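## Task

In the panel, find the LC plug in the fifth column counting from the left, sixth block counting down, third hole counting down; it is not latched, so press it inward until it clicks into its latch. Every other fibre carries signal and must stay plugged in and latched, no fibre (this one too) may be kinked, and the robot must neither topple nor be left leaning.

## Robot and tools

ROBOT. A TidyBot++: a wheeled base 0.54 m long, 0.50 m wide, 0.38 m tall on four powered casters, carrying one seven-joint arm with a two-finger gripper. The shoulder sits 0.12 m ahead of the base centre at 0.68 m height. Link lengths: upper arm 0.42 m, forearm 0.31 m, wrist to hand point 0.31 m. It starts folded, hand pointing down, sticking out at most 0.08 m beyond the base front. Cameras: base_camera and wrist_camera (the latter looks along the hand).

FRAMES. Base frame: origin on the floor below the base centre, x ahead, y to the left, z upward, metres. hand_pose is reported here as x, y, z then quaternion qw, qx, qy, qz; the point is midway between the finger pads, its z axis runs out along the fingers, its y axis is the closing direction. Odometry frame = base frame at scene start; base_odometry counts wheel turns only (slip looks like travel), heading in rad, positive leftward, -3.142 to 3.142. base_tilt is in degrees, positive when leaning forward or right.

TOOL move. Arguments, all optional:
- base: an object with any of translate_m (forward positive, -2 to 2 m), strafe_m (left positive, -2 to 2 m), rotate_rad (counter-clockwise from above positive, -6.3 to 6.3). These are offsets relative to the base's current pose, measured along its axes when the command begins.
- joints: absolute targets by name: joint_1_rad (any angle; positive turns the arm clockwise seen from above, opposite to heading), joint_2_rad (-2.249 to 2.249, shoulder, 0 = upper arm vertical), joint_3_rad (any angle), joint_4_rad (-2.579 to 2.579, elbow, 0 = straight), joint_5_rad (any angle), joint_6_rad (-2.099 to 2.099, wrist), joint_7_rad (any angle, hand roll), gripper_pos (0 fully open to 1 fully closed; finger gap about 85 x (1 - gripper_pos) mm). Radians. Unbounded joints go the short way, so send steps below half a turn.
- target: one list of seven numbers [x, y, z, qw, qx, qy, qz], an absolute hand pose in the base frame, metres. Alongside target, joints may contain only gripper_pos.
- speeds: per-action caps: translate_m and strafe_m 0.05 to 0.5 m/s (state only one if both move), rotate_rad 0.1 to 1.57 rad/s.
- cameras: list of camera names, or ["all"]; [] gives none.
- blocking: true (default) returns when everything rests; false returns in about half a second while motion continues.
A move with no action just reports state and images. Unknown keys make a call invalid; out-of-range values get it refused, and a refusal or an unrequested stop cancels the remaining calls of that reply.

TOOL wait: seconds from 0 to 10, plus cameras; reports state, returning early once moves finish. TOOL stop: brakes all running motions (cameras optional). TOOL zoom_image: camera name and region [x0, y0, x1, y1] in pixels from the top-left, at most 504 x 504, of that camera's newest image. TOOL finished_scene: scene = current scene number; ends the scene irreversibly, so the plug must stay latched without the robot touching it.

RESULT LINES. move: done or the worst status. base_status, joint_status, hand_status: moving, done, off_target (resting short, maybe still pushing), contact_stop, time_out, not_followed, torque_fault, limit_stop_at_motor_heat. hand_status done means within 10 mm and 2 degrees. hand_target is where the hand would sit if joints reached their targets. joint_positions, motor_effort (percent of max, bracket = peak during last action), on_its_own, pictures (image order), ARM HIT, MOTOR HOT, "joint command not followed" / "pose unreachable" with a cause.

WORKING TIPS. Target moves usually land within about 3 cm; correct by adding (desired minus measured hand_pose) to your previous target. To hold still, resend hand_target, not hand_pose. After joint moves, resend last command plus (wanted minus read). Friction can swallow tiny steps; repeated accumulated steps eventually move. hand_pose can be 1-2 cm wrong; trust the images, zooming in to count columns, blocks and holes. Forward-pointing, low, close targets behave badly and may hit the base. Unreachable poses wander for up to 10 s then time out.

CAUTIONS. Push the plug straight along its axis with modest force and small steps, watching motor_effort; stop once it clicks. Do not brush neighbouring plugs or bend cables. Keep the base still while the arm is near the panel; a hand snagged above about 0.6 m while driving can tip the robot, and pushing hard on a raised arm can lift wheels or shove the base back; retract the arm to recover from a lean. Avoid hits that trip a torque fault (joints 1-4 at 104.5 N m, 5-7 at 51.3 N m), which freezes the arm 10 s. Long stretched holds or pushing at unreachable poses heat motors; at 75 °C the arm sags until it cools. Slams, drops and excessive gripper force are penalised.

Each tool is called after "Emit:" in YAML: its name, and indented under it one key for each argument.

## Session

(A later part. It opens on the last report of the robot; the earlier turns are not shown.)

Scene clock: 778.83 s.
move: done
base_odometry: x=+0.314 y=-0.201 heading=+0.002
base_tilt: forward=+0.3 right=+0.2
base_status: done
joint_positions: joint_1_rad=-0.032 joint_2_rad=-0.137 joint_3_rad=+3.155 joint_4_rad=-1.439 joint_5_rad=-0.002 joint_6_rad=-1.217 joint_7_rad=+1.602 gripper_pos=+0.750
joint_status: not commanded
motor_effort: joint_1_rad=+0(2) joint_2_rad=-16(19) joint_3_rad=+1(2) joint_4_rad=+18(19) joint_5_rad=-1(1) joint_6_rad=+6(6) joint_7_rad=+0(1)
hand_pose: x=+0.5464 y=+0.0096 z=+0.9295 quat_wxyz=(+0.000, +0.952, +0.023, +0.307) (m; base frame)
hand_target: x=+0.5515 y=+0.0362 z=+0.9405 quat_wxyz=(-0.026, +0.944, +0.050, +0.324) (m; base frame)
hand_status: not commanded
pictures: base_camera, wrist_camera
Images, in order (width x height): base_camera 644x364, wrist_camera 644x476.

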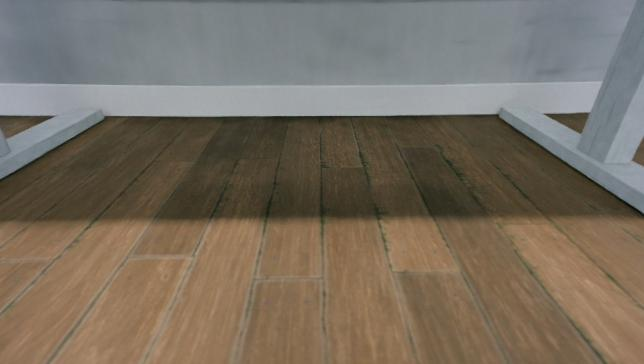

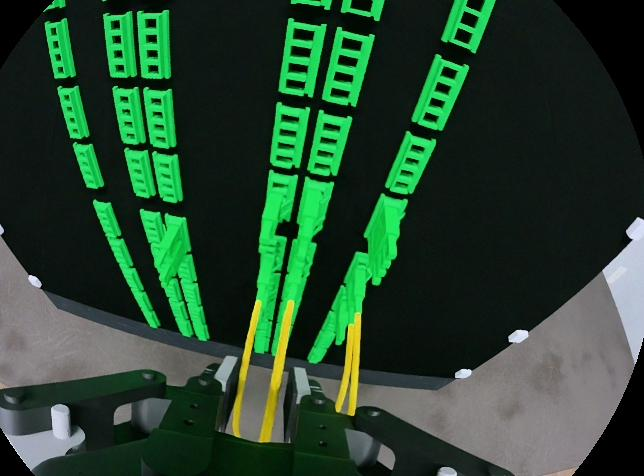

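Emit:
move:
  base: {"strafe_m": 0.003}
  speeds: {"strafe_m": 0.05}
  cameras: ["base_camera", "wrist_camera"]

Emit:
zoom_image:
  camera: "wrist_camera"
  region: [200, 230, 360, 410]

Scene clock: 813.87 s.
move: done
base_odometry: x=+0.314 y=-0.199 heading=+0.002
base_tilt: forward=+0.3 right=+0.2
base_status: done
joint_positions: joint_1_rad=-0.034 joint_2_rad=-0.137 joint_3_rad=+3.154 joint_4_rad=-1.439 joint_5_rad=-0.003 joint_6_rad=-1.217 joint_7_rad=+1.602 gripper_pos=+0.750
joint_status: not commanded
motor_effort: joint_1_rad=+0(3) joint_2_rad=-16(17) joint_3_rad=+1(5) joint_4_rad=+18(19) joint_5_rad=+0(2) joint_6_rad=+5(6) joint_7_rad=-1(1)
hand_pose: x=+0.5464 y=+0.0112 z=+0.9295 quat_wxyz=(-0.001, +0.952, +0.025, +0.307) (m; base frame)
hand_target: x=+0.5515 y=+0.0362 z=+0.9405 quat_wxyz=(-0.026, +0.944, +0.050, +0.324) (m; base frame)
hand_status: not commanded
pictures: base_camera, wrist_camera
Images, in order (width x height): base_camera 644x364, wrist_camera 644x476.

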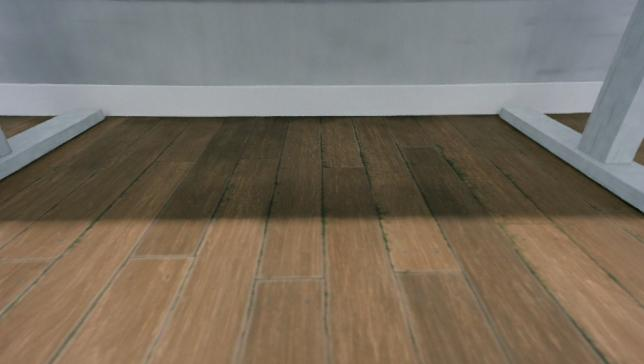

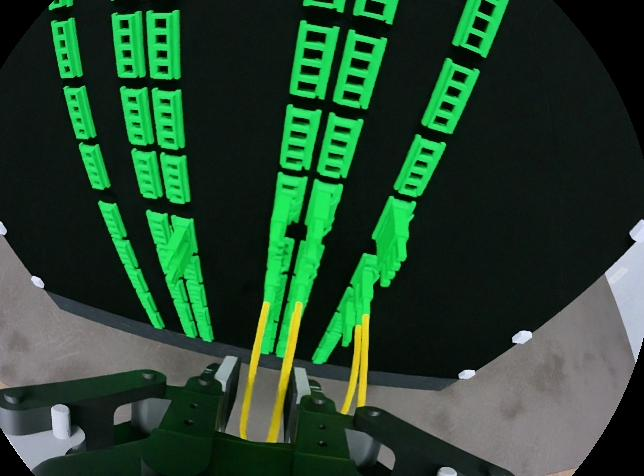

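Scaled by 2.800.

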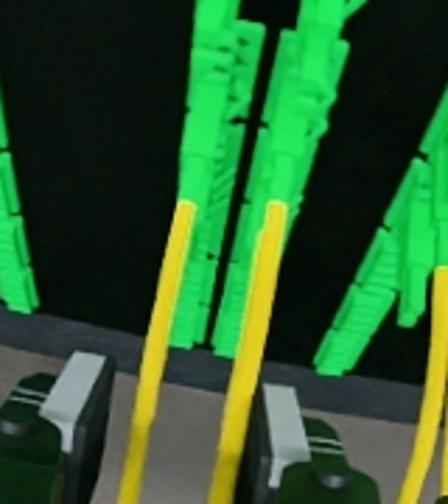

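Emit:
move:
  base: {"translate_m": 0.012}
  speeds: {"translate_m": 0.05}
  cameras: ["wrist_camera"]

Emit:
zoom_image:
  camera: "wrist_camera"
  region: [200, 230, 360, 410]

Scene clock: 819.73 s.
move: done
base_odometry: x=+0.326 y=-0.198 heading=+0.002
base_tilt: forward=+0.3 right=+0.3
base_status: done
joint_positions: joint_1_rad=-0.034 joint_2_rad=-0.135 joint_3_rad=+3.154 joint_4_rad=-1.439 joint_5_rad=-0.003 joint_6_rad=-1.217 joint_7_rad=+1.602 gripper_pos=+0.750
joint_status: not commanded
motor_effort: joint_1_rad=+0(1) joint_2_rad=-16(18) joint_3_rad=+1(2) joint_4_rad=+18(19) joint_5_rad=-1(1) joint_6_rad=+6(6) joint_7_rad=+0(1)
hand_pose: x=+0.5468 y=+0.0112 z=+0.9287 quat_wxyz=(-0.001, +0.952, +0.025, +0.306) (m; base frame)
hand_target: x=+0.5515 y=+0.0362 z=+0.9405 quat_wxyz=(-0.026, +0.944, +0.050, +0.324) (m; base frame)
hand_status: not commanded
pictures: wrist_camera
Images, in order (width x height): wrist_camera 644x476.

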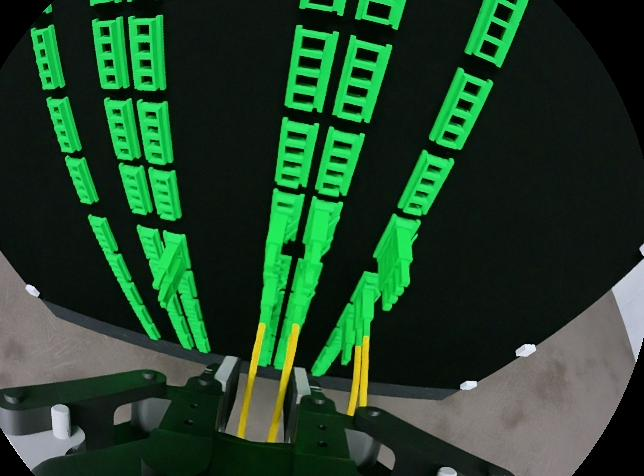

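Scaled by 2.800.

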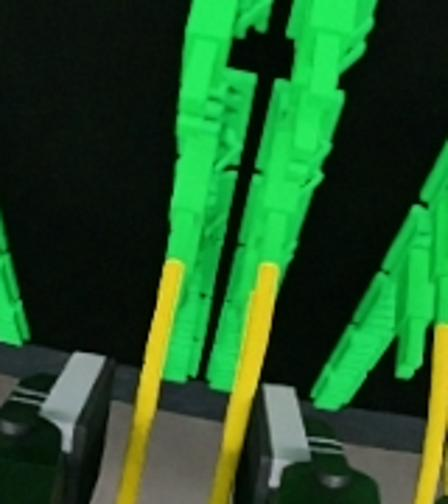

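Emit:
move:
  base: {"translate_m": 0.008, "strafe_m": -0.0008}
  speeds: {"translate_m": 0.05}
  cameras: ["wrist_camera"]

Emit:
zoom_image:
  camera: "wrist_camera"
  region: [220, 280, 340, 400]

Scene clock: 827.30 s.
move: done
base_odometry: x=+0.334 y=-0.199 heading=+0.002
base_tilt: forward=+0.4 right=+0.3
base_status: done
joint_positions: joint_1_rad=-0.034 joint_2_rad=-0.133 joint_3_rad=+3.154 joint_4_rad=-1.439 joint_5_rad=-0.003 joint_6_rad=-1.217 joint_7_rad=+1.602 gripper_pos=+0.750
joint_status: not commanded
motor_effort: joint_1_rad=+0(1) joint_2_rad=-16(19) joint_3_rad=+1(2) joint_4_rad=+18(19) joint_5_rad=+0(1) joint_6_rad=+6(7) joint_7_rad=+0(1)
hand_pose: x=+0.5472 y=+0.0112 z=+0.9280 quat_wxyz=(-0.001, +0.952, +0.025, +0.305) (m; base frame)
hand_target: x=+0.5515 y=+0.0362 z=+0.9405 quat_wxyz=(-0.026, +0.944, +0.050, +0.324) (m; base frame)
hand_status: not commanded
pictures: wrist_camera
Images, in order (width x height): wrist_camera 644x476.

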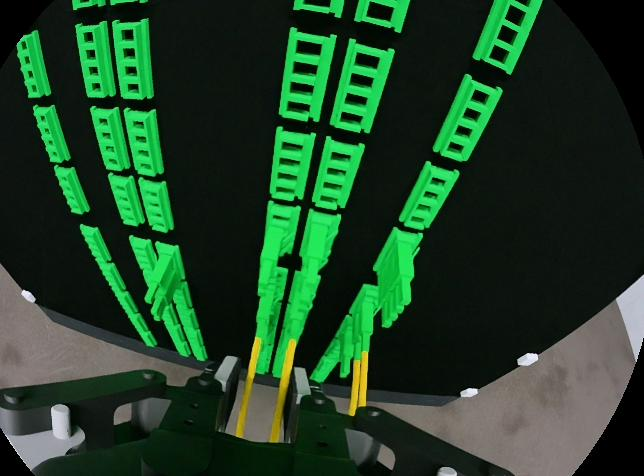

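Scaled by 4.200.

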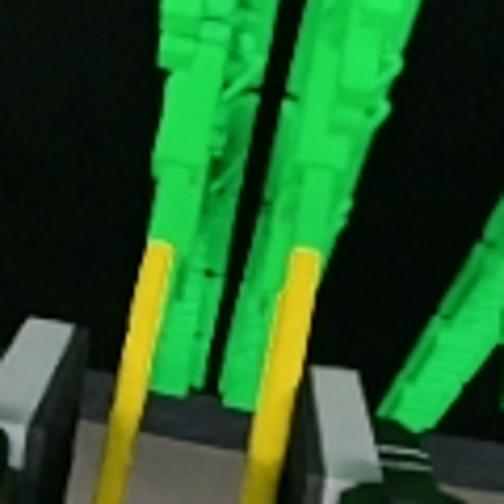

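Emit:
move:
  base: {"translate_m": 0.005}
  speeds: {"translate_m": 0.05}
  cameras: ["wrist_camera"]

Emit:
zoom_image:
  camera: "wrist_camera"
  region: [220, 280, 340, 400]

Scene clock: 836.60 s.
move: done
base_odometry: x=+0.339 y=-0.199 heading=+0.003
base_tilt: forward=+0.4 right=+0.3
base_status: done
joint_positions: joint_1_rad=-0.034 joint_2_rad=-0.134 joint_3_rad=+3.154 joint_4_rad=-1.438 joint_5_rad=-0.003 joint_6_rad=-1.217 joint_7_rad=+1.602 gripper_pos=+0.750
joint_status: not commanded
motor_effort: joint_1_rad=-1(1) joint_2_rad=-16(20) joint_3_rad=+0(1) joint_4_rad=+18(19) joint_5_rad=-1(1) joint_6_rad=+5(7) joint_7_rad=+0(1)
hand_pose: x=+0.5471 y=+0.0112 z=+0.9282 quat_wxyz=(-0.001, +0.952, +0.025, +0.305) (m; base frame)
hand_target: x=+0.5515 y=+0.0362 z=+0.9405 quat_wxyz=(-0.026, +0.944, +0.050, +0.324) (m; base frame)
hand_status: not commanded
pictures: wrist_camera
Images, in order (width x height): wrist_camera 644x476.

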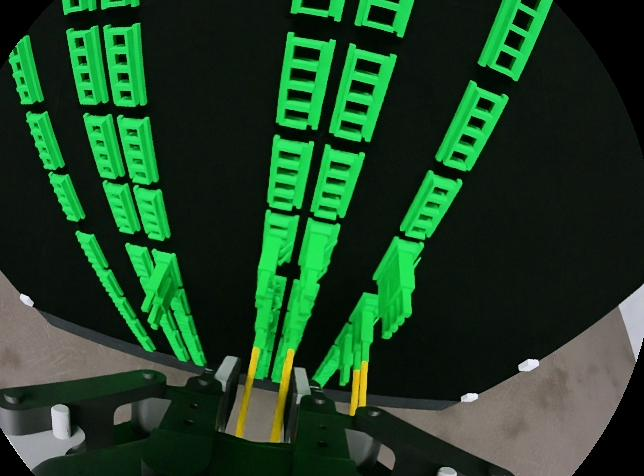

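Scaled by 4.200.

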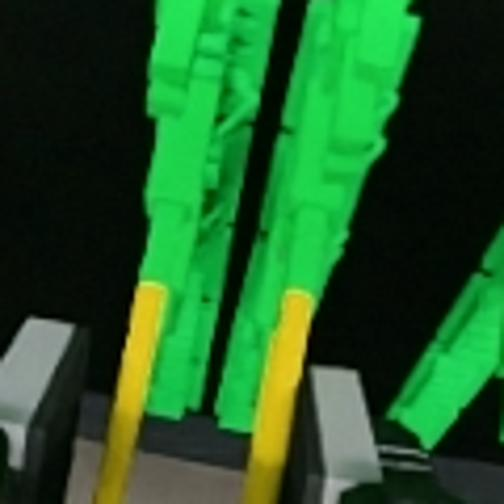

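Emit:
zoom_image:
  camera: "wrist_camera"
  region: [265, 330, 315, 390]

Scaled by 8.400.

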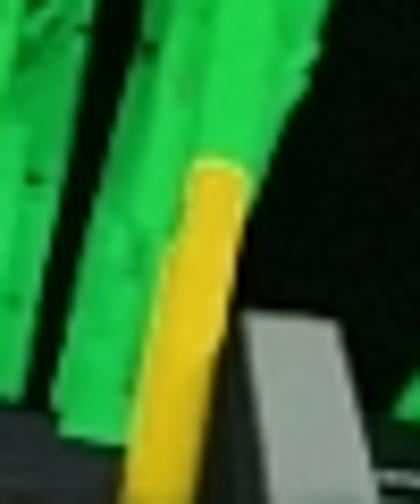

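Emit:
zoom_image:
  camera: "wrist_camera"
  region: [274, 342, 302, 370]

Scaled by 18.000.

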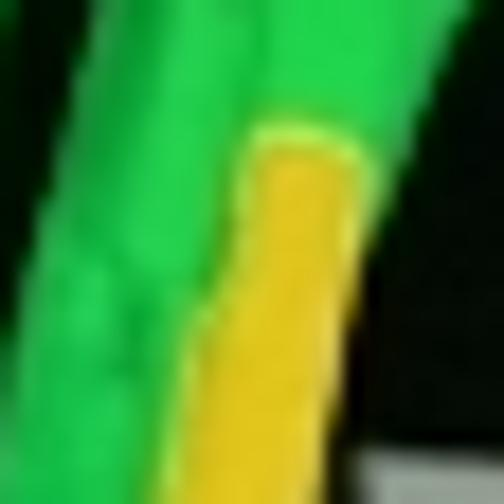

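Emit:
zoom_image:
  camera: "wrist_camera"
  region: [240, 340, 268, 368]

Emit:
zoom_image:
  camera: "wrist_camera"
  region: [340, 340, 380, 380]

Scaled by 18.000.

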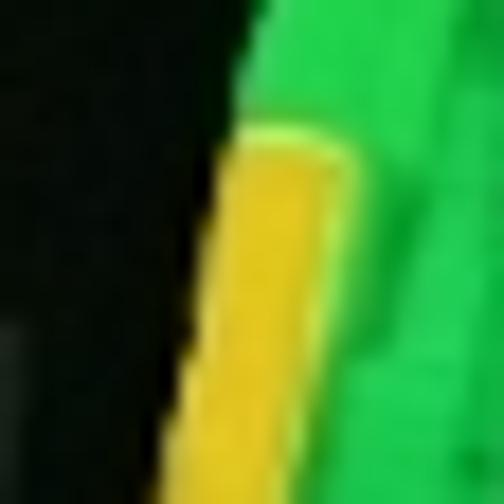

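Scaled by 12.600.

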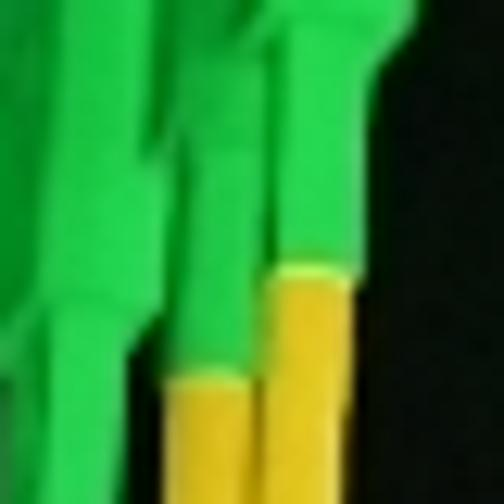

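Emit:
move:
  base: {"translate_m": -0.09}
  speeds: {"translate_m": 0.15}
  cameras: []

Emit:
move:
  base: {"strafe_m": 0.08}
  speeds: {"strafe_m": 0.15}
  cameras: ["wrist_camera"]

Emit:
zoom_image:
  camera: "wrist_camera"
  region: [350, 120, 490, 300]

Scene clock: 876.33 s.
move: done
base_odometry: x=+0.249 y=-0.199 heading=+0.003
base_tilt: forward=+0.3 right=+0.3
base_status: done
joint_positions: joint_1_rad=-0.034 joint_2_rad=-0.134 joint_3_rad=+3.154 joint_4_rad=-1.438 joint_5_rad=-0.004 joint_6_rad=-1.217 joint_7_rad=+1.602 gripper_pos=+0.750
joint_status: not commanded
motor_effort: joint_1_rad=+0(2) joint_2_rad=-16(20) joint_3_rad=+1(1) joint_4_rad=+18(19) joint_5_rad=+0(2) joint_6_rad=+5(7) joint_7_rad=+0(1)
hand_pose: x=+0.5470 y=+0.0113 z=+0.9285 quat_wxyz=(-0.001, +0.952, +0.025, +0.306) (m; base frame)
hand_target: x=+0.5515 y=+0.0362 z=+0.9405 quat_wxyz=(-0.026, +0.944, +0.050, +0.324) (m; base frame)
hand_status: not commanded
pictures: none
No camera images: "cameras" was empty.

Scene clock: 877.53 s.
move: done
base_odometry: x=+0.248 y=-0.119 heading=+0.003
base_tilt: forward=+0.4 right=+0.3
base_status: done
joint_positions: joint_1_rad=-0.035 joint_2_rad=-0.134 joint_3_rad=+3.154 joint_4_rad=-1.438 joint_5_rad=-0.004 joint_6_rad=-1.217 joint_7_rad=+1.602 gripper_pos=+0.750
joint_status: not commanded
motor_effort: joint_1_rad=+0(3) joint_2_rad=-16(16) joint_3_rad=+1(3) joint_4_rad=+18(19) joint_5_rad=+0(2) joint_6_rad=+6(6) joint_7_rad=+0(1)
hand_pose: x=+0.5470 y=+0.0118 z=+0.9285 quat_wxyz=(-0.001, +0.952, +0.025, +0.306) (m; base frame)
hand_target: x=+0.5515 y=+0.0362 z=+0.9405 quat_wxyz=(-0.026, +0.944, +0.050, +0.324) (m; base frame)
hand_status: not commanded
pictures: wrist_camera
Images, in order (width x height): wrist_camera 644x476.

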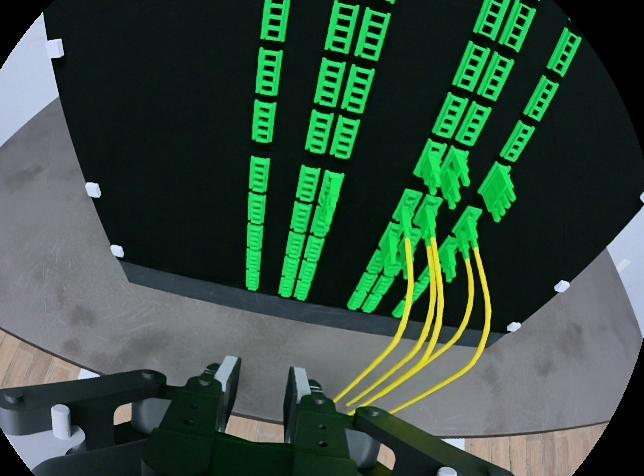

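Scaled by 2.800.

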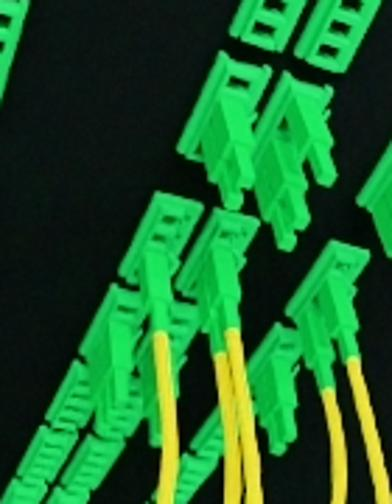

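Emit:
zoom_image:
  camera: "wrist_camera"
  region: [395, 180, 485, 270]

Scaled by 5.600.

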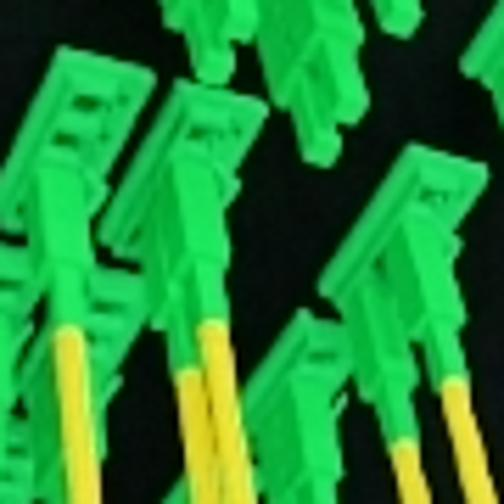

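Emit:
zoom_image:
  camera: "wrist_camera"
  region: [408, 200, 448, 256]

Emit:
zoom_image:
  camera: "wrist_camera"
  region: [445, 205, 485, 265]

Scaled by 9.000.

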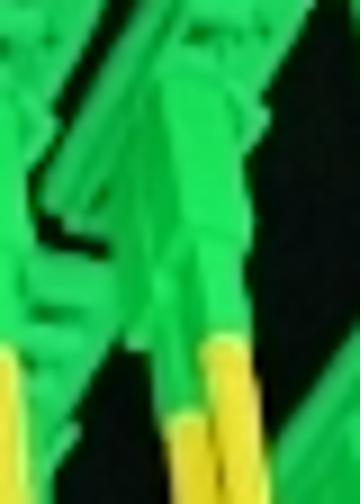

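Scaled by 8.400.

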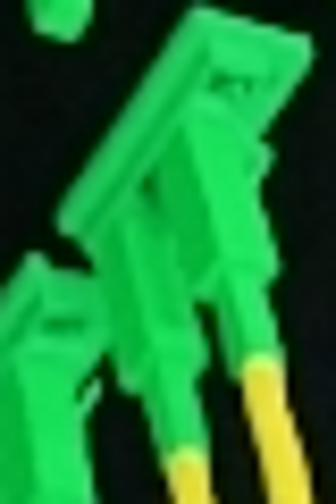

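Emit:
move:
  base: {"strafe_m": -0.08}
  speeds: {"strafe_m": 0.15}
  cameras: ["wrist_camera"]

Scene clock: 896.87 s.
move: done
base_odometry: x=+0.248 y=-0.198 heading=+0.003
base_tilt: forward=+0.3 right=+0.2
base_status: done
joint_positions: joint_1_rad=-0.036 joint_2_rad=-0.134 joint_3_rad=+3.153 joint_4_rad=-1.438 joint_5_rad=-0.004 joint_6_rad=-1.217 joint_7_rad=+1.602 gripper_pos=+0.750
joint_status: not commanded
motor_effort: joint_1_rad=+0(2) joint_2_rad=-16(18) joint_3_rad=+1(3) joint_4_rad=+18(19) joint_5_rad=+0(1) joint_6_rad=+5(6) joint_7_rad=+0(1)
hand_pose: x=+0.5470 y=+0.0128 z=+0.9285 quat_wxyz=(-0.002, +0.952, +0.026, +0.306) (m; base frame)
hand_target: x=+0.5515 y=+0.0362 z=+0.9405 quat_wxyz=(-0.026, +0.944, +0.050, +0.324) (m; base frame)
hand_status: not commanded
pictures: wrist_camera
Images, in order (width x height): wrist_camera 644x476.

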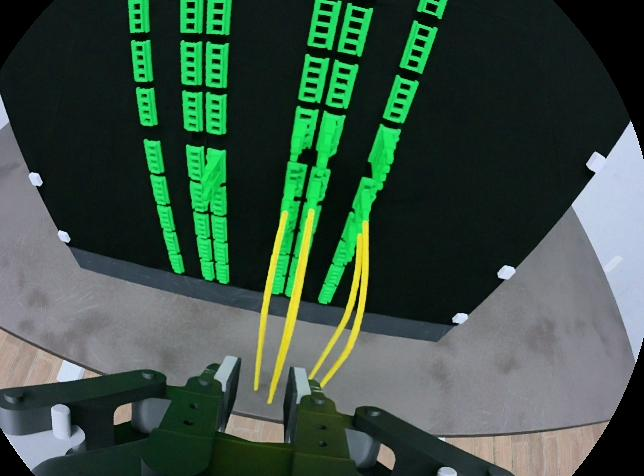

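Emit:
move:
  base: {"translate_m": 0.088, "strafe_m": -0.002}
  speeds: {"translate_m": 0.1}
  cameras: ["wrist_camera"]

Emit:
zoom_image:
  camera: "wrist_camera"
  region: [220, 280, 340, 400]

Scene clock: 900.30 s.
move: done
base_odometry: x=+0.337 y=-0.200 heading=+0.003
base_tilt: forward=+0.3 right=+0.2
base_status: done
joint_positions: joint_1_rad=-0.036 joint_2_rad=-0.134 joint_3_rad=+3.153 joint_4_rad=-1.438 joint_5_rad=-0.004 joint_6_rad=-1.217 joint_7_rad=+1.602 gripper_pos=+0.750
joint_status: not commanded
motor_effort: joint_1_rad=+0(1) joint_2_rad=-16(19) joint_3_rad=+1(3) joint_4_rad=+18(19) joint_5_rad=-1(1) joint_6_rad=+6(6) joint_7_rad=+0(1)
hand_pose: x=+0.5470 y=+0.0128 z=+0.9286 quat_wxyz=(-0.002, +0.952, +0.026, +0.306) (m; base frame)
hand_target: x=+0.5515 y=+0.0362 z=+0.9405 quat_wxyz=(-0.026, +0.944, +0.050, +0.324) (m; base frame)
hand_status: not commanded
pictures: wrist_camera
Images, in order (width x height): wrist_camera 644x476.

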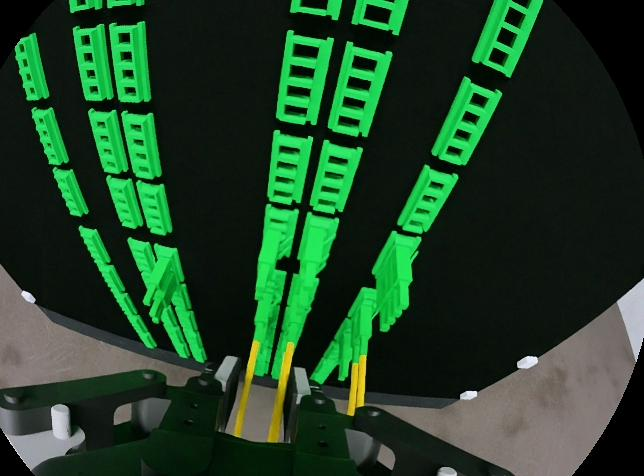

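Scaled by 4.200.

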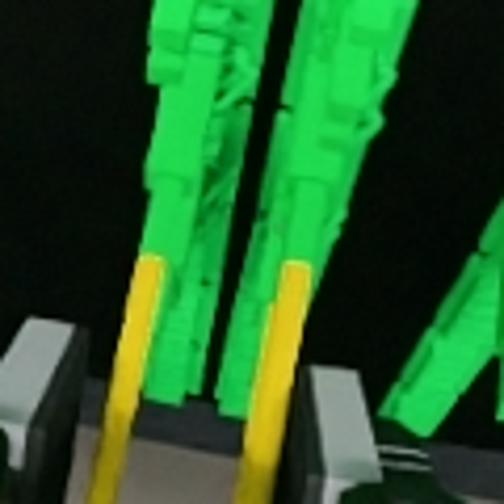

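Emit:
move:
  base: {"translate_m": 0.009}
  speeds: {"translate_m": 0.05}
  cameras: ["wrist_camera"]

Emit:
zoom_image:
  camera: "wrist_camera"
  region: [230, 310, 320, 400]

Scene clock: 904.90 s.
move: done
base_odometry: x=+0.346 y=-0.200 heading=+0.004
base_tilt: forward=+0.3 right=+0.2
base_status: done
joint_positions: joint_1_rad=-0.036 joint_2_rad=-0.133 joint_3_rad=+3.153 joint_4_rad=-1.438 joint_5_rad=-0.004 joint_6_rad=-1.217 joint_7_rad=+1.602 gripper_pos=+0.750
joint_status: not commanded
motor_effort: joint_1_rad=+0(1) joint_2_rad=-16(19) joint_3_rad=+1(2) joint_4_rad=+18(19) joint_5_rad=+0(1) joint_6_rad=+6(6) joint_7_rad=-1(1)
hand_pose: x=+0.5474 y=+0.0128 z=+0.9278 quat_wxyz=(-0.002, +0.952, +0.026, +0.305) (m; base frame)
hand_target: x=+0.5515 y=+0.0362 z=+0.9405 quat_wxyz=(-0.026, +0.944, +0.050, +0.324) (m; base frame)
hand_status: not commanded
pictures: wrist_camera
Images, in order (width x height): wrist_camera 644x476.

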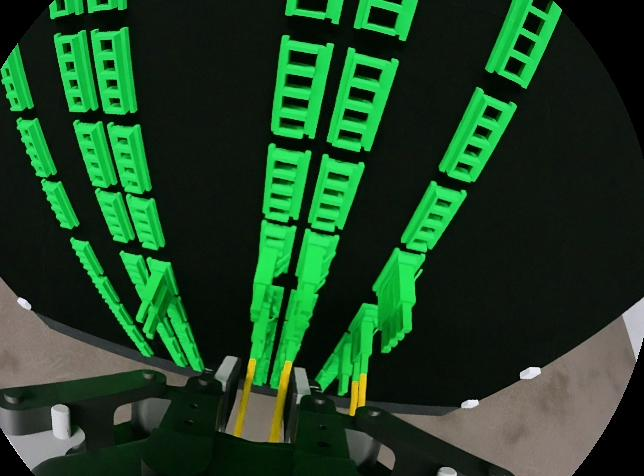

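Scaled by 5.600.

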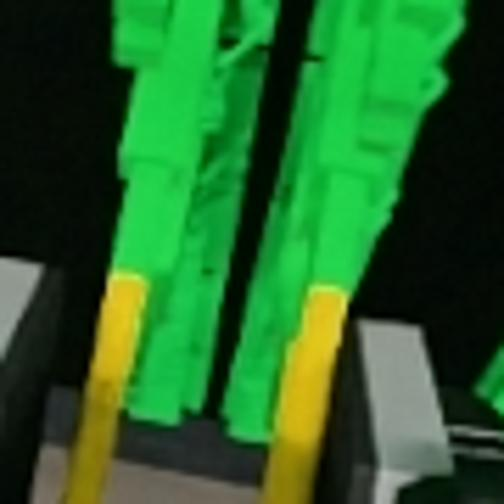

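Emit:
move:
  base: {"translate_m": 0.004}
  speeds: {"translate_m": 0.05}
  cameras: []

Emit:
move:
  base: {"strafe_m": 0.0015}
  speeds: {"strafe_m": 0.05}
  cameras: ["wrist_camera"]

Emit:
zoom_image:
  camera: "wrist_camera"
  region: [230, 310, 320, 400]

Scene clock: 931.57 s.
move: done
base_odometry: x=+0.350 y=-0.199 heading=+0.004
base_tilt: forward=+0.3 right=+0.2
base_status: done
joint_positions: joint_1_rad=-0.036 joint_2_rad=-0.133 joint_3_rad=+3.153 joint_4_rad=-1.438 joint_5_rad=-0.004 joint_6_rad=-1.217 joint_7_rad=+1.602 gripper_pos=+0.750
joint_status: not commanded
motor_effort: joint_1_rad=+0(1) joint_2_rad=-16(21) joint_3_rad=+1(1) joint_4_rad=+18(19) joint_5_rad=-1(1) joint_6_rad=+6(6) joint_7_rad=+0(1)
hand_pose: x=+0.5474 y=+0.0128 z=+0.9278 quat_wxyz=(-0.002, +0.952, +0.026, +0.305) (m; base frame)
hand_target: x=+0.5515 y=+0.0362 z=+0.9405 quat_wxyz=(-0.026, +0.944, +0.050, +0.324) (m; base frame)
hand_status: not commanded
pictures: none
No camera images: "cameras" was empty.

Scene clock: 931.97 s.
move: done
base_odometry: x=+0.350 y=-0.198 heading=+0.004
base_tilt: forward=+0.4 right=+0.2
base_status: done
joint_positions: joint_1_rad=-0.036 joint_2_rad=-0.133 joint_3_rad=+3.154 joint_4_rad=-1.438 joint_5_rad=-0.004 joint_6_rad=-1.217 joint_7_rad=+1.602 gripper_pos=+0.750
joint_status: not commanded
motor_effort: joint_1_rad=-1(4) joint_2_rad=-16(16) joint_3_rad=+0(3) joint_4_rad=+18(19) joint_5_rad=-2(5) joint_6_rad=+6(6) joint_7_rad=-1(2)
hand_pose: x=+0.5474 y=+0.0123 z=+0.9278 quat_wxyz=(-0.002, +0.952, +0.026, +0.305) (m; base frame)
hand_target: x=+0.5515 y=+0.0362 z=+0.9405 quat_wxyz=(-0.026, +0.944, +0.050, +0.324) (m; base frame)
hand_status: not commanded
pictures: wrist_camera
Images, in order (width x height): wrist_camera 644x476.

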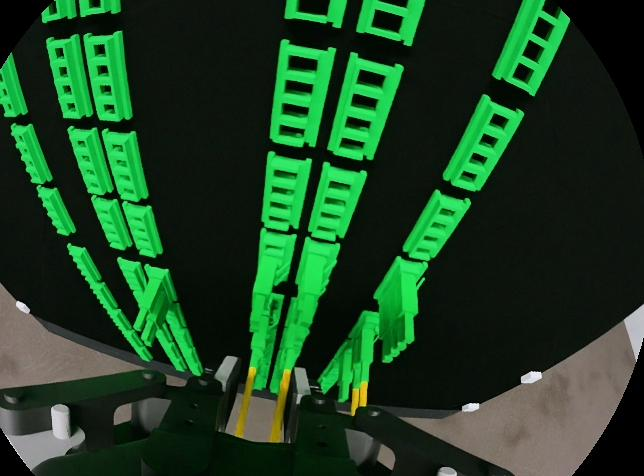

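Scaled by 5.600.

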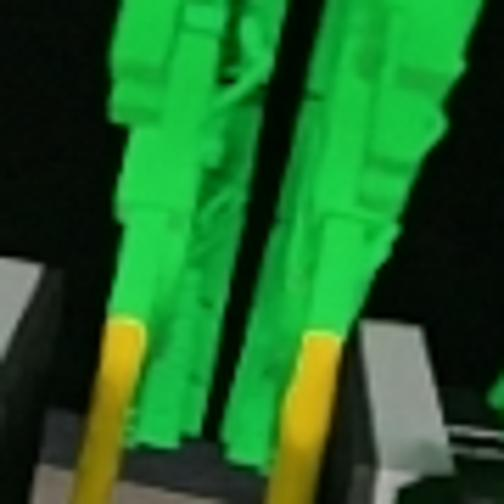

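Emit:
move:
  base: {"strafe_m": 0.0015}
  speeds: {"strafe_m": 0.05}
  cameras: ["wrist_camera"]

Emit:
zoom_image:
  camera: "wrist_camera"
  region: [230, 310, 320, 400]

Scene clock: 938.63 s.
move: done
base_odometry: x=+0.350 y=-0.197 heading=+0.003
base_tilt: forward=+0.3 right=+0.2
base_status: done
joint_positions: joint_1_rad=-0.035 joint_2_rad=-0.133 joint_3_rad=+3.155 joint_4_rad=-1.438 joint_5_rad=-0.004 joint_6_rad=-1.217 joint_7_rad=+1.602 gripper_pos=+0.750
joint_status: not commanded
motor_effort: joint_1_rad=-2(5) joint_2_rad=-16(17) joint_3_rad=-1(4) joint_4_rad=+18(19) joint_5_rad=-3(6) joint_6_rad=+5(6) joint_7_rad=-1(1)
hand_pose: x=+0.5475 y=+0.0115 z=+0.9278 quat_wxyz=(-0.001, +0.952, +0.025, +0.305) (m; base frame)
hand_target: x=+0.5515 y=+0.0362 z=+0.9405 quat_wxyz=(-0.026, +0.944, +0.050, +0.324) (m; base frame)
hand_status: not commanded
pictures: wrist_camera
Images, in order (width x height): wrist_camera 644x476.

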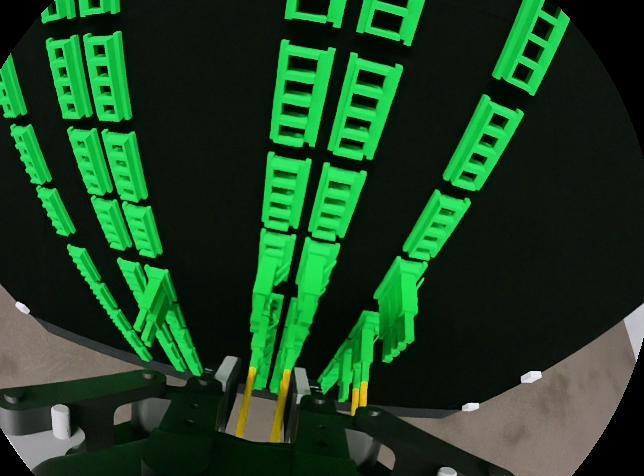

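Scaled by 5.600.

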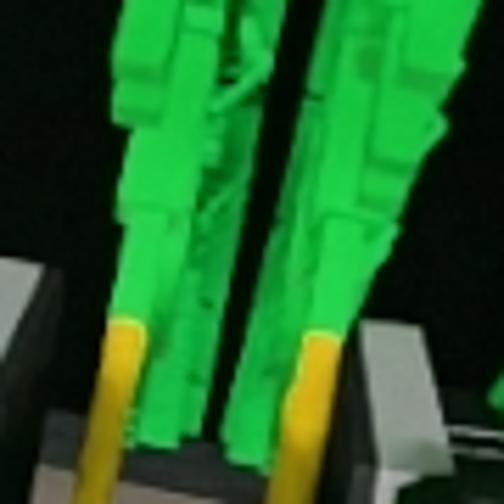

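Emit:
move:
  base: {"strafe_m": 0.002}
  speeds: {"strafe_m": 0.05}
  cameras: []

Emit:
move:
  base: {"translate_m": 0.004}
  speeds: {"translate_m": 0.05}
  cameras: ["wrist_camera"]

Emit:
zoom_image:
  camera: "wrist_camera"
  region: [230, 310, 320, 400]

Scene clock: 946.10 s.
move: done
base_odometry: x=+0.350 y=-0.195 heading=+0.003
base_tilt: forward=+0.4 right=+0.2
base_status: done
joint_positions: joint_1_rad=-0.034 joint_2_rad=-0.133 joint_3_rad=+3.156 joint_4_rad=-1.438 joint_5_rad=-0.004 joint_6_rad=-1.217 joint_7_rad=+1.602 gripper_pos=+0.750
joint_status: not commanded
motor_effort: joint_1_rad=-3(6) joint_2_rad=-16(17) joint_3_rad=-2(5) joint_4_rad=+18(19) joint_5_rad=-2(6) joint_6_rad=+6(6) joint_7_rad=+0(1)
hand_pose: x=+0.5475 y=+0.0105 z=+0.9278 quat_wxyz=(-0.001, +0.952, +0.024, +0.305) (m; base frame)
hand_target: x=+0.5515 y=+0.0362 z=+0.9405 quat_wxyz=(-0.026, +0.944, +0.050, +0.324) (m; base frame)
hand_status: not commanded
pictures: none
No camera images: "cameras" was empty.

Scene clock: 946.63 s.
move: done
base_odometry: x=+0.354 y=-0.195 heading=+0.003
base_tilt: forward=+0.4 right=+0.2
base_status: done
joint_positions: joint_1_rad=-0.033 joint_2_rad=-0.133 joint_3_rad=+3.156 joint_4_rad=-1.438 joint_5_rad=-0.004 joint_6_rad=-1.217 joint_7_rad=+1.602 gripper_pos=+0.750
joint_status: not commanded
motor_effort: joint_1_rad=-3(5) joint_2_rad=-15(16) joint_3_rad=-2(4) joint_4_rad=+19(22) joint_5_rad=-3(5) joint_6_rad=+7(13) joint_7_rad=+0(1)
hand_pose: x=+0.5473 y=+0.0103 z=+0.9279 quat_wxyz=(-0.001, +0.952, +0.023, +0.305) (m; base frame)
hand_target: x=+0.5515 y=+0.0362 z=+0.9405 quat_wxyz=(-0.026, +0.944, +0.050, +0.324) (m; base frame)
hand_status: not commanded
pictures: wrist_camera
Images, in order (width x height): wrist_camera 644x476.

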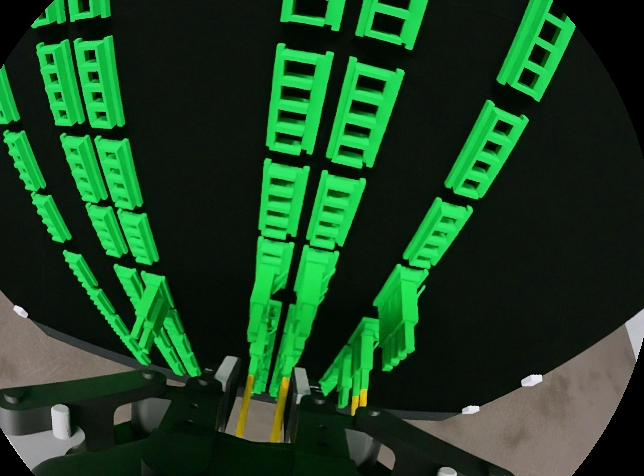

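Scaled by 5.600.

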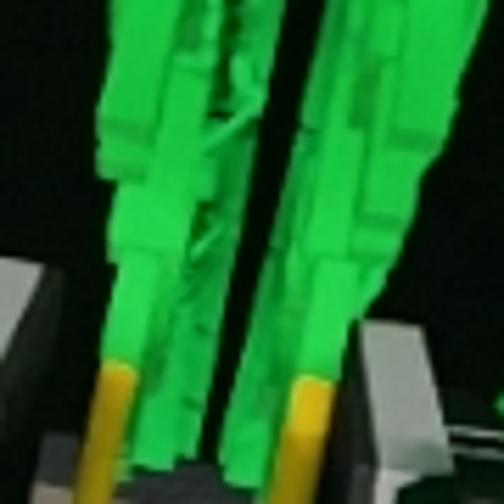

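Emit:
zoom_image:
  camera: "wrist_camera"
  region: [270, 362, 302, 398]

Scaled by 14.000.

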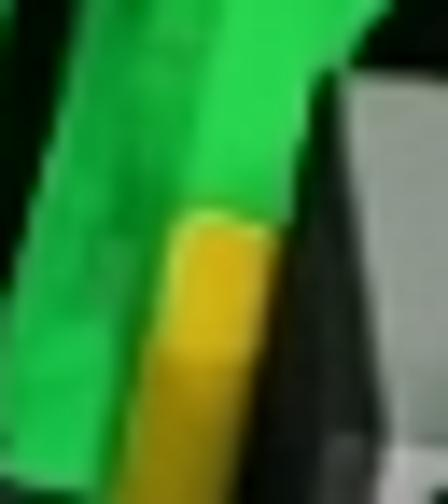

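Emit:
move:
  base: {"translate_m": 0.002}
  speeds: {"translate_m": 0.05}
  cameras: ["wrist_camera"]

Emit:
zoom_image:
  camera: "wrist_camera"
  region: [270, 362, 302, 398]

Scene clock: 953.30 s.
move: done
base_odometry: x=+0.355 y=-0.195 heading=+0.003
base_tilt: forward=+0.4 right=+0.2
base_status: done
joint_positions: joint_1_rad=-0.033 joint_2_rad=-0.134 joint_3_rad=+3.156 joint_4_rad=-1.439 joint_5_rad=-0.004 joint_6_rad=-1.217 joint_7_rad=+1.602 gripper_pos=+0.750
joint_status: not commanded
motor_effort: joint_1_rad=-4(5) joint_2_rad=-14(15) joint_3_rad=-3(4) joint_4_rad=+20(22) joint_5_rad=-4(6) joint_6_rad=+10(13) joint_7_rad=+0(1)
hand_pose: x=+0.5469 y=+0.0100 z=+0.9282 quat_wxyz=(-0.001, +0.952, +0.023, +0.305) (m; base frame)
hand_target: x=+0.5515 y=+0.0362 z=+0.9405 quat_wxyz=(-0.026, +0.944, +0.050, +0.324) (m; base frame)
hand_status: not commanded
pictures: wrist_camera
Images, in order (width x height): wrist_camera 644x476.

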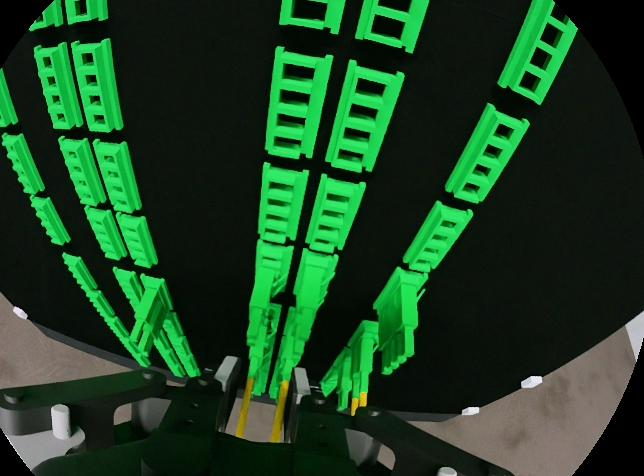

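Scaled by 14.000.

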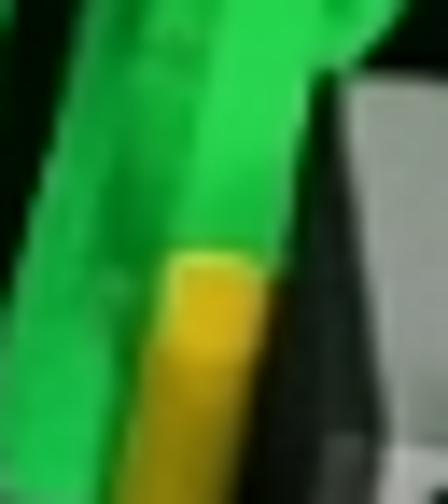

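Emit:
move:
  base: {"translate_m": 0.002}
  speeds: {"translate_m": 0.05}
  cameras: ["wrist_camera"]

Emit:
zoom_image:
  camera: "wrist_camera"
  region: [270, 362, 302, 398]

Scene clock: 959.10 s.
move: done
base_odometry: x=+0.357 y=-0.194 heading=+0.003
base_tilt: forward=+0.3 right=+0.2
base_status: done
joint_positions: joint_1_rad=-0.032 joint_2_rad=-0.137 joint_3_rad=+3.156 joint_4_rad=-1.440 joint_5_rad=-0.004 joint_6_rad=-1.218 joint_7_rad=+1.602 gripper_pos=+0.750
joint_status: not commanded
motor_effort: joint_1_rad=-4(5) joint_2_rad=-14(15) joint_3_rad=-3(4) joint_4_rad=+21(22) joint_5_rad=-4(6) joint_6_rad=+11(15) joint_7_rad=+0(1)
hand_pose: x=+0.5457 y=+0.0098 z=+0.9283 quat_wxyz=(-0.001, +0.952, +0.023, +0.305) (m; base frame)
hand_target: x=+0.5515 y=+0.0362 z=+0.9405 quat_wxyz=(-0.026, +0.944, +0.050, +0.324) (m; base frame)
hand_status: not commanded
pictures: wrist_camera
Images, in order (width x height): wrist_camera 644x476.

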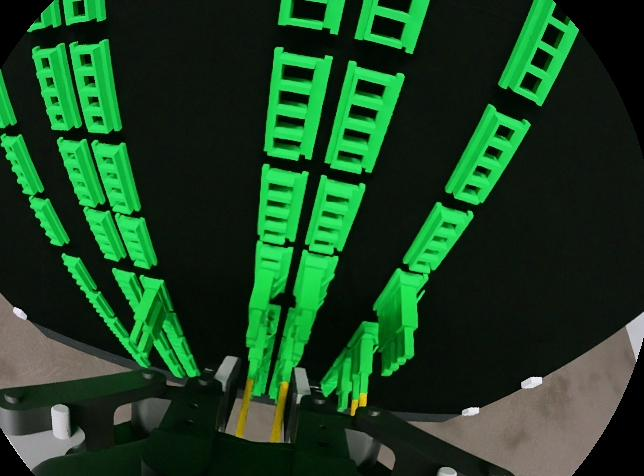

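Scaled by 14.000.

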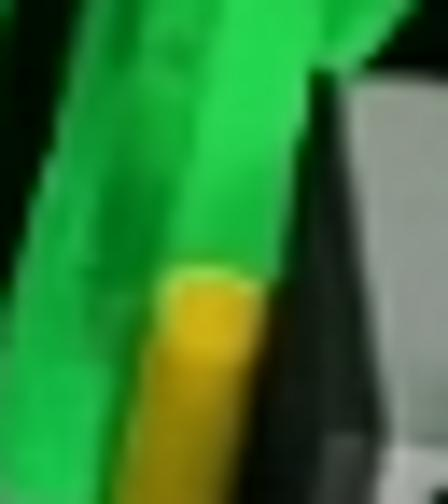

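Emit:
move:
  joints: {"joint_6_rad": -1.145}
  cameras: ["wrist_camera"]

Emit:
zoom_image:
  camera: "wrist_camera"
  region: [270, 362, 302, 398]

Scene clock: 965.00 s.
move: done
base_odometry: x=+0.357 y=-0.194 heading=+0.003
base_tilt: forward=+0.3 right=+0.2
base_status: not commanded
joint_positions: joint_1_rad=-0.032 joint_2_rad=-0.140 joint_3_rad=+3.156 joint_4_rad=-1.446 joint_5_rad=-0.004 joint_6_rad=-1.210 joint_7_rad=+1.602 gripper_pos=+0.750
joint_status: all done
motor_effort: joint_1_rad=-4(4) joint_2_rad=-15(15) joint_3_rad=-3(3) joint_4_rad=+22(24) joint_5_rad=-4(4) joint_6_rad=+12(17) joint_7_rad=+0(1)
hand_pose: x=+0.5461 y=+0.0098 z=+0.9284 quat_wxyz=(-0.001, +0.951, +0.023, +0.308) (m; base frame)
hand_target: x=+0.5635 y=+0.0363 z=+0.9503 quat_wxyz=(-0.025, +0.936, +0.049, +0.347) (m; base frame)
hand_status: not commanded
pictures: wrist_camera
Images, in order (width x height): wrist_camera 644x476.

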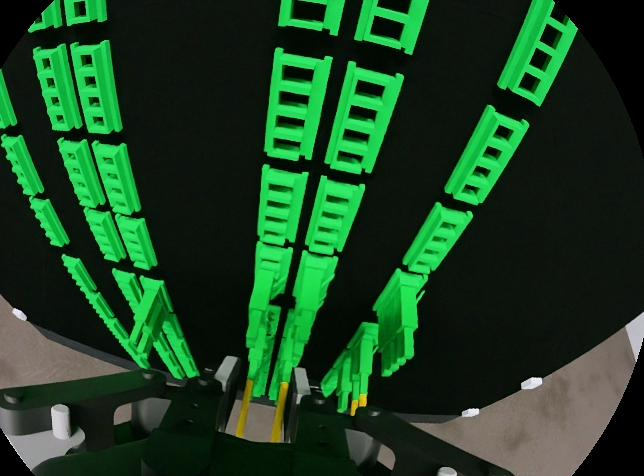

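Scaled by 14.000.

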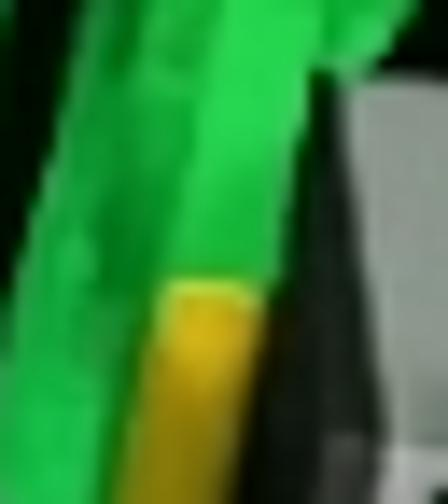

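Emit:
move:
  joints: {"joint_6_rad": -1.095}
  cameras: ["wrist_camera"]

Emit:
zoom_image:
  camera: "wrist_camera"
  region: [270, 362, 302, 398]

Scene clock: 968.27 s.
move: off_target
base_odometry: x=+0.357 y=-0.194 heading=+0.003
base_tilt: forward=+0.4 right=+0.3
base_status: not commanded
joint_positions: joint_1_rad=-0.032 joint_2_rad=-0.144 joint_3_rad=+3.156 joint_4_rad=-1.455 joint_5_rad=-0.004 joint_6_rad=-1.196 joint_7_rad=+1.602 gripper_pos=+0.750
joint_status: joint_6_rad off_target (ended at -1.196, target -1.095)
motor_effort: joint_1_rad=-4(4) joint_2_rad=-13(15) joint_3_rad=-3(3) joint_4_rad=+24(25) joint_5_rad=-4(5) joint_6_rad=+15(19) joint_7_rad=+0(0)
hand_pose: x=+0.5471 y=+0.0098 z=+0.9285 quat_wxyz=(-0.001, +0.950, +0.023, +0.312) (m; base frame)
hand_target: x=+0.5751 y=+0.0363 z=+0.9607 quat_wxyz=(-0.025, +0.927, +0.048, +0.370) (m; base frame)
hand_status: not commanded
pictures: wrist_camera
Images, in order (width x height): wrist_camera 644x476.

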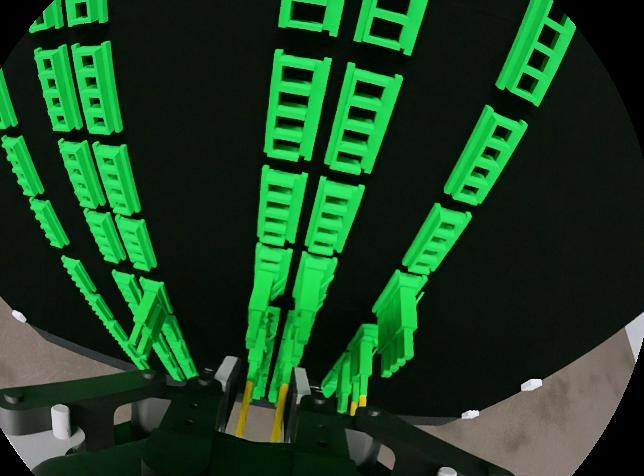

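Scaled by 14.000.

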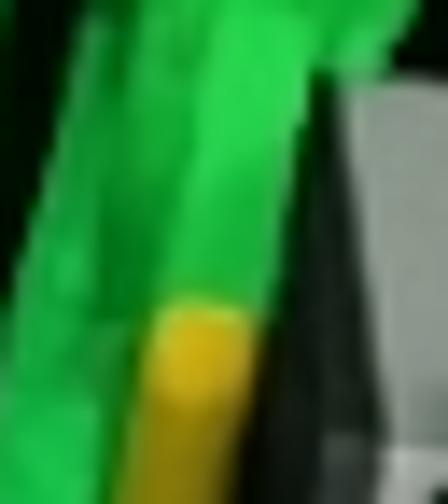

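Emit:
move:
  joints: {"joint_6_rad": -1.045}
  cameras: ["wrist_camera"]

Emit:
zoom_image:
  camera: "wrist_camera"
  region: [270, 362, 302, 398]

Scene clock: 971.23 s.
move: off_target
base_odometry: x=+0.357 y=-0.194 heading=+0.003
base_tilt: forward=+0.3 right=+0.2
base_status: not commanded
joint_positions: joint_1_rad=-0.032 joint_2_rad=-0.151 joint_3_rad=+3.156 joint_4_rad=-1.468 joint_5_rad=-0.004 joint_6_rad=-1.178 joint_7_rad=+1.602 gripper_pos=+0.750
joint_status: joint_6_rad off_target (ended at -1.178, target -1.045)
motor_effort: joint_1_rad=-3(4) joint_2_rad=-10(13) joint_3_rad=-2(3) joint_4_rad=+26(27) joint_5_rad=-3(4) joint_6_rad=+20(24) joint_7_rad=+1(1)
hand_pose: x=+0.5476 y=+0.0098 z=+0.9285 quat_wxyz=(-0.001, +0.948, +0.023, +0.318) (m; base frame)
hand_target: x=+0.5861 y=+0.0363 z=+0.9717 quat_wxyz=(-0.024, +0.918, +0.047, +0.394) (m; base frame)
hand_status: not commanded
pictures: wrist_camera
Images, in order (width x height): wrist_camera 644x476.

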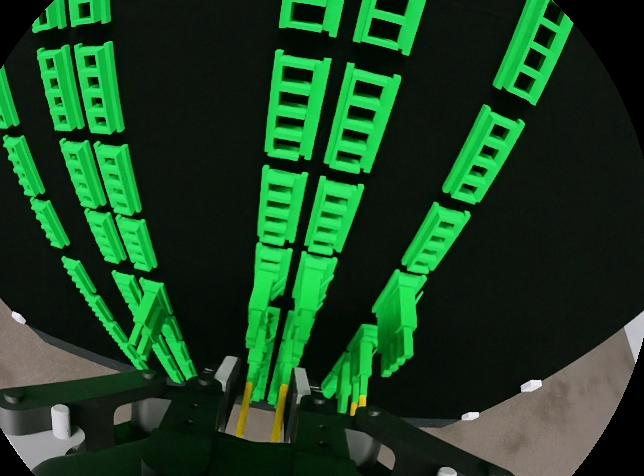

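Scaled by 14.000.

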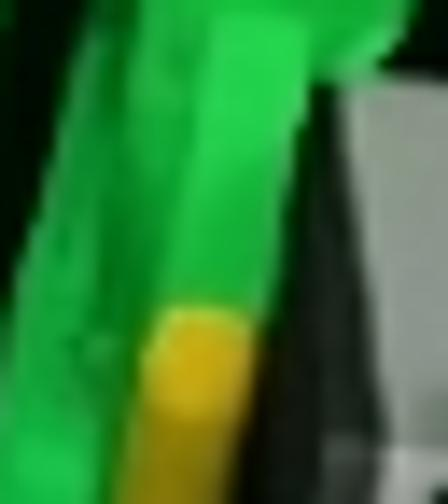

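Emit:
move:
  joints: {"joint_6_rad": -1.0}
  cameras: ["wrist_camera"]

Emit:
zoom_image:
  camera: "wrist_camera"
  region: [270, 362, 302, 398]

Scene clock: 974.37 s.
move: off_target
base_odometry: x=+0.357 y=-0.194 heading=+0.003
base_tilt: forward=+0.3 right=+0.3
base_status: not commanded
joint_positions: joint_1_rad=-0.032 joint_2_rad=-0.158 joint_3_rad=+3.156 joint_4_rad=-1.481 joint_5_rad=-0.004 joint_6_rad=-1.160 joint_7_rad=+1.602 gripper_pos=+0.750
joint_status: joint_6_rad off_target (ended at -1.160, target -1.000)
motor_effort: joint_1_rad=-3(4) joint_2_rad=-8(10) joint_3_rad=-2(2) joint_4_rad=+29(30) joint_5_rad=-3(4) joint_6_rad=+24(30) joint_7_rad=-1(1)
hand_pose: x=+0.5482 y=+0.0098 z=+0.9285 quat_wxyz=(-0.001, +0.946, +0.023, +0.324) (m; base frame)
hand_target: x=+0.5956 y=+0.0363 z=+0.9820 quat_wxyz=(-0.024, +0.909, +0.046, +0.414) (m; base frame)
hand_status: not commanded
pictures: wrist_camera
Images, in order (width x height): wrist_camera 644x476.

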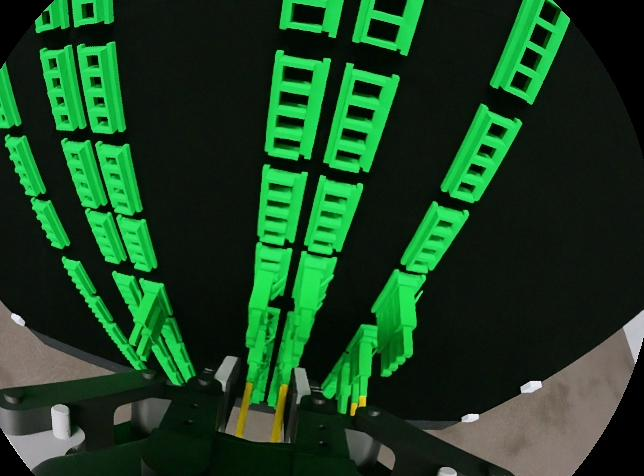

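Scaled by 14.000.

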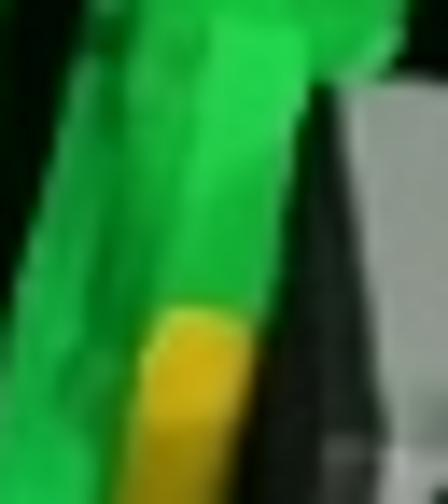

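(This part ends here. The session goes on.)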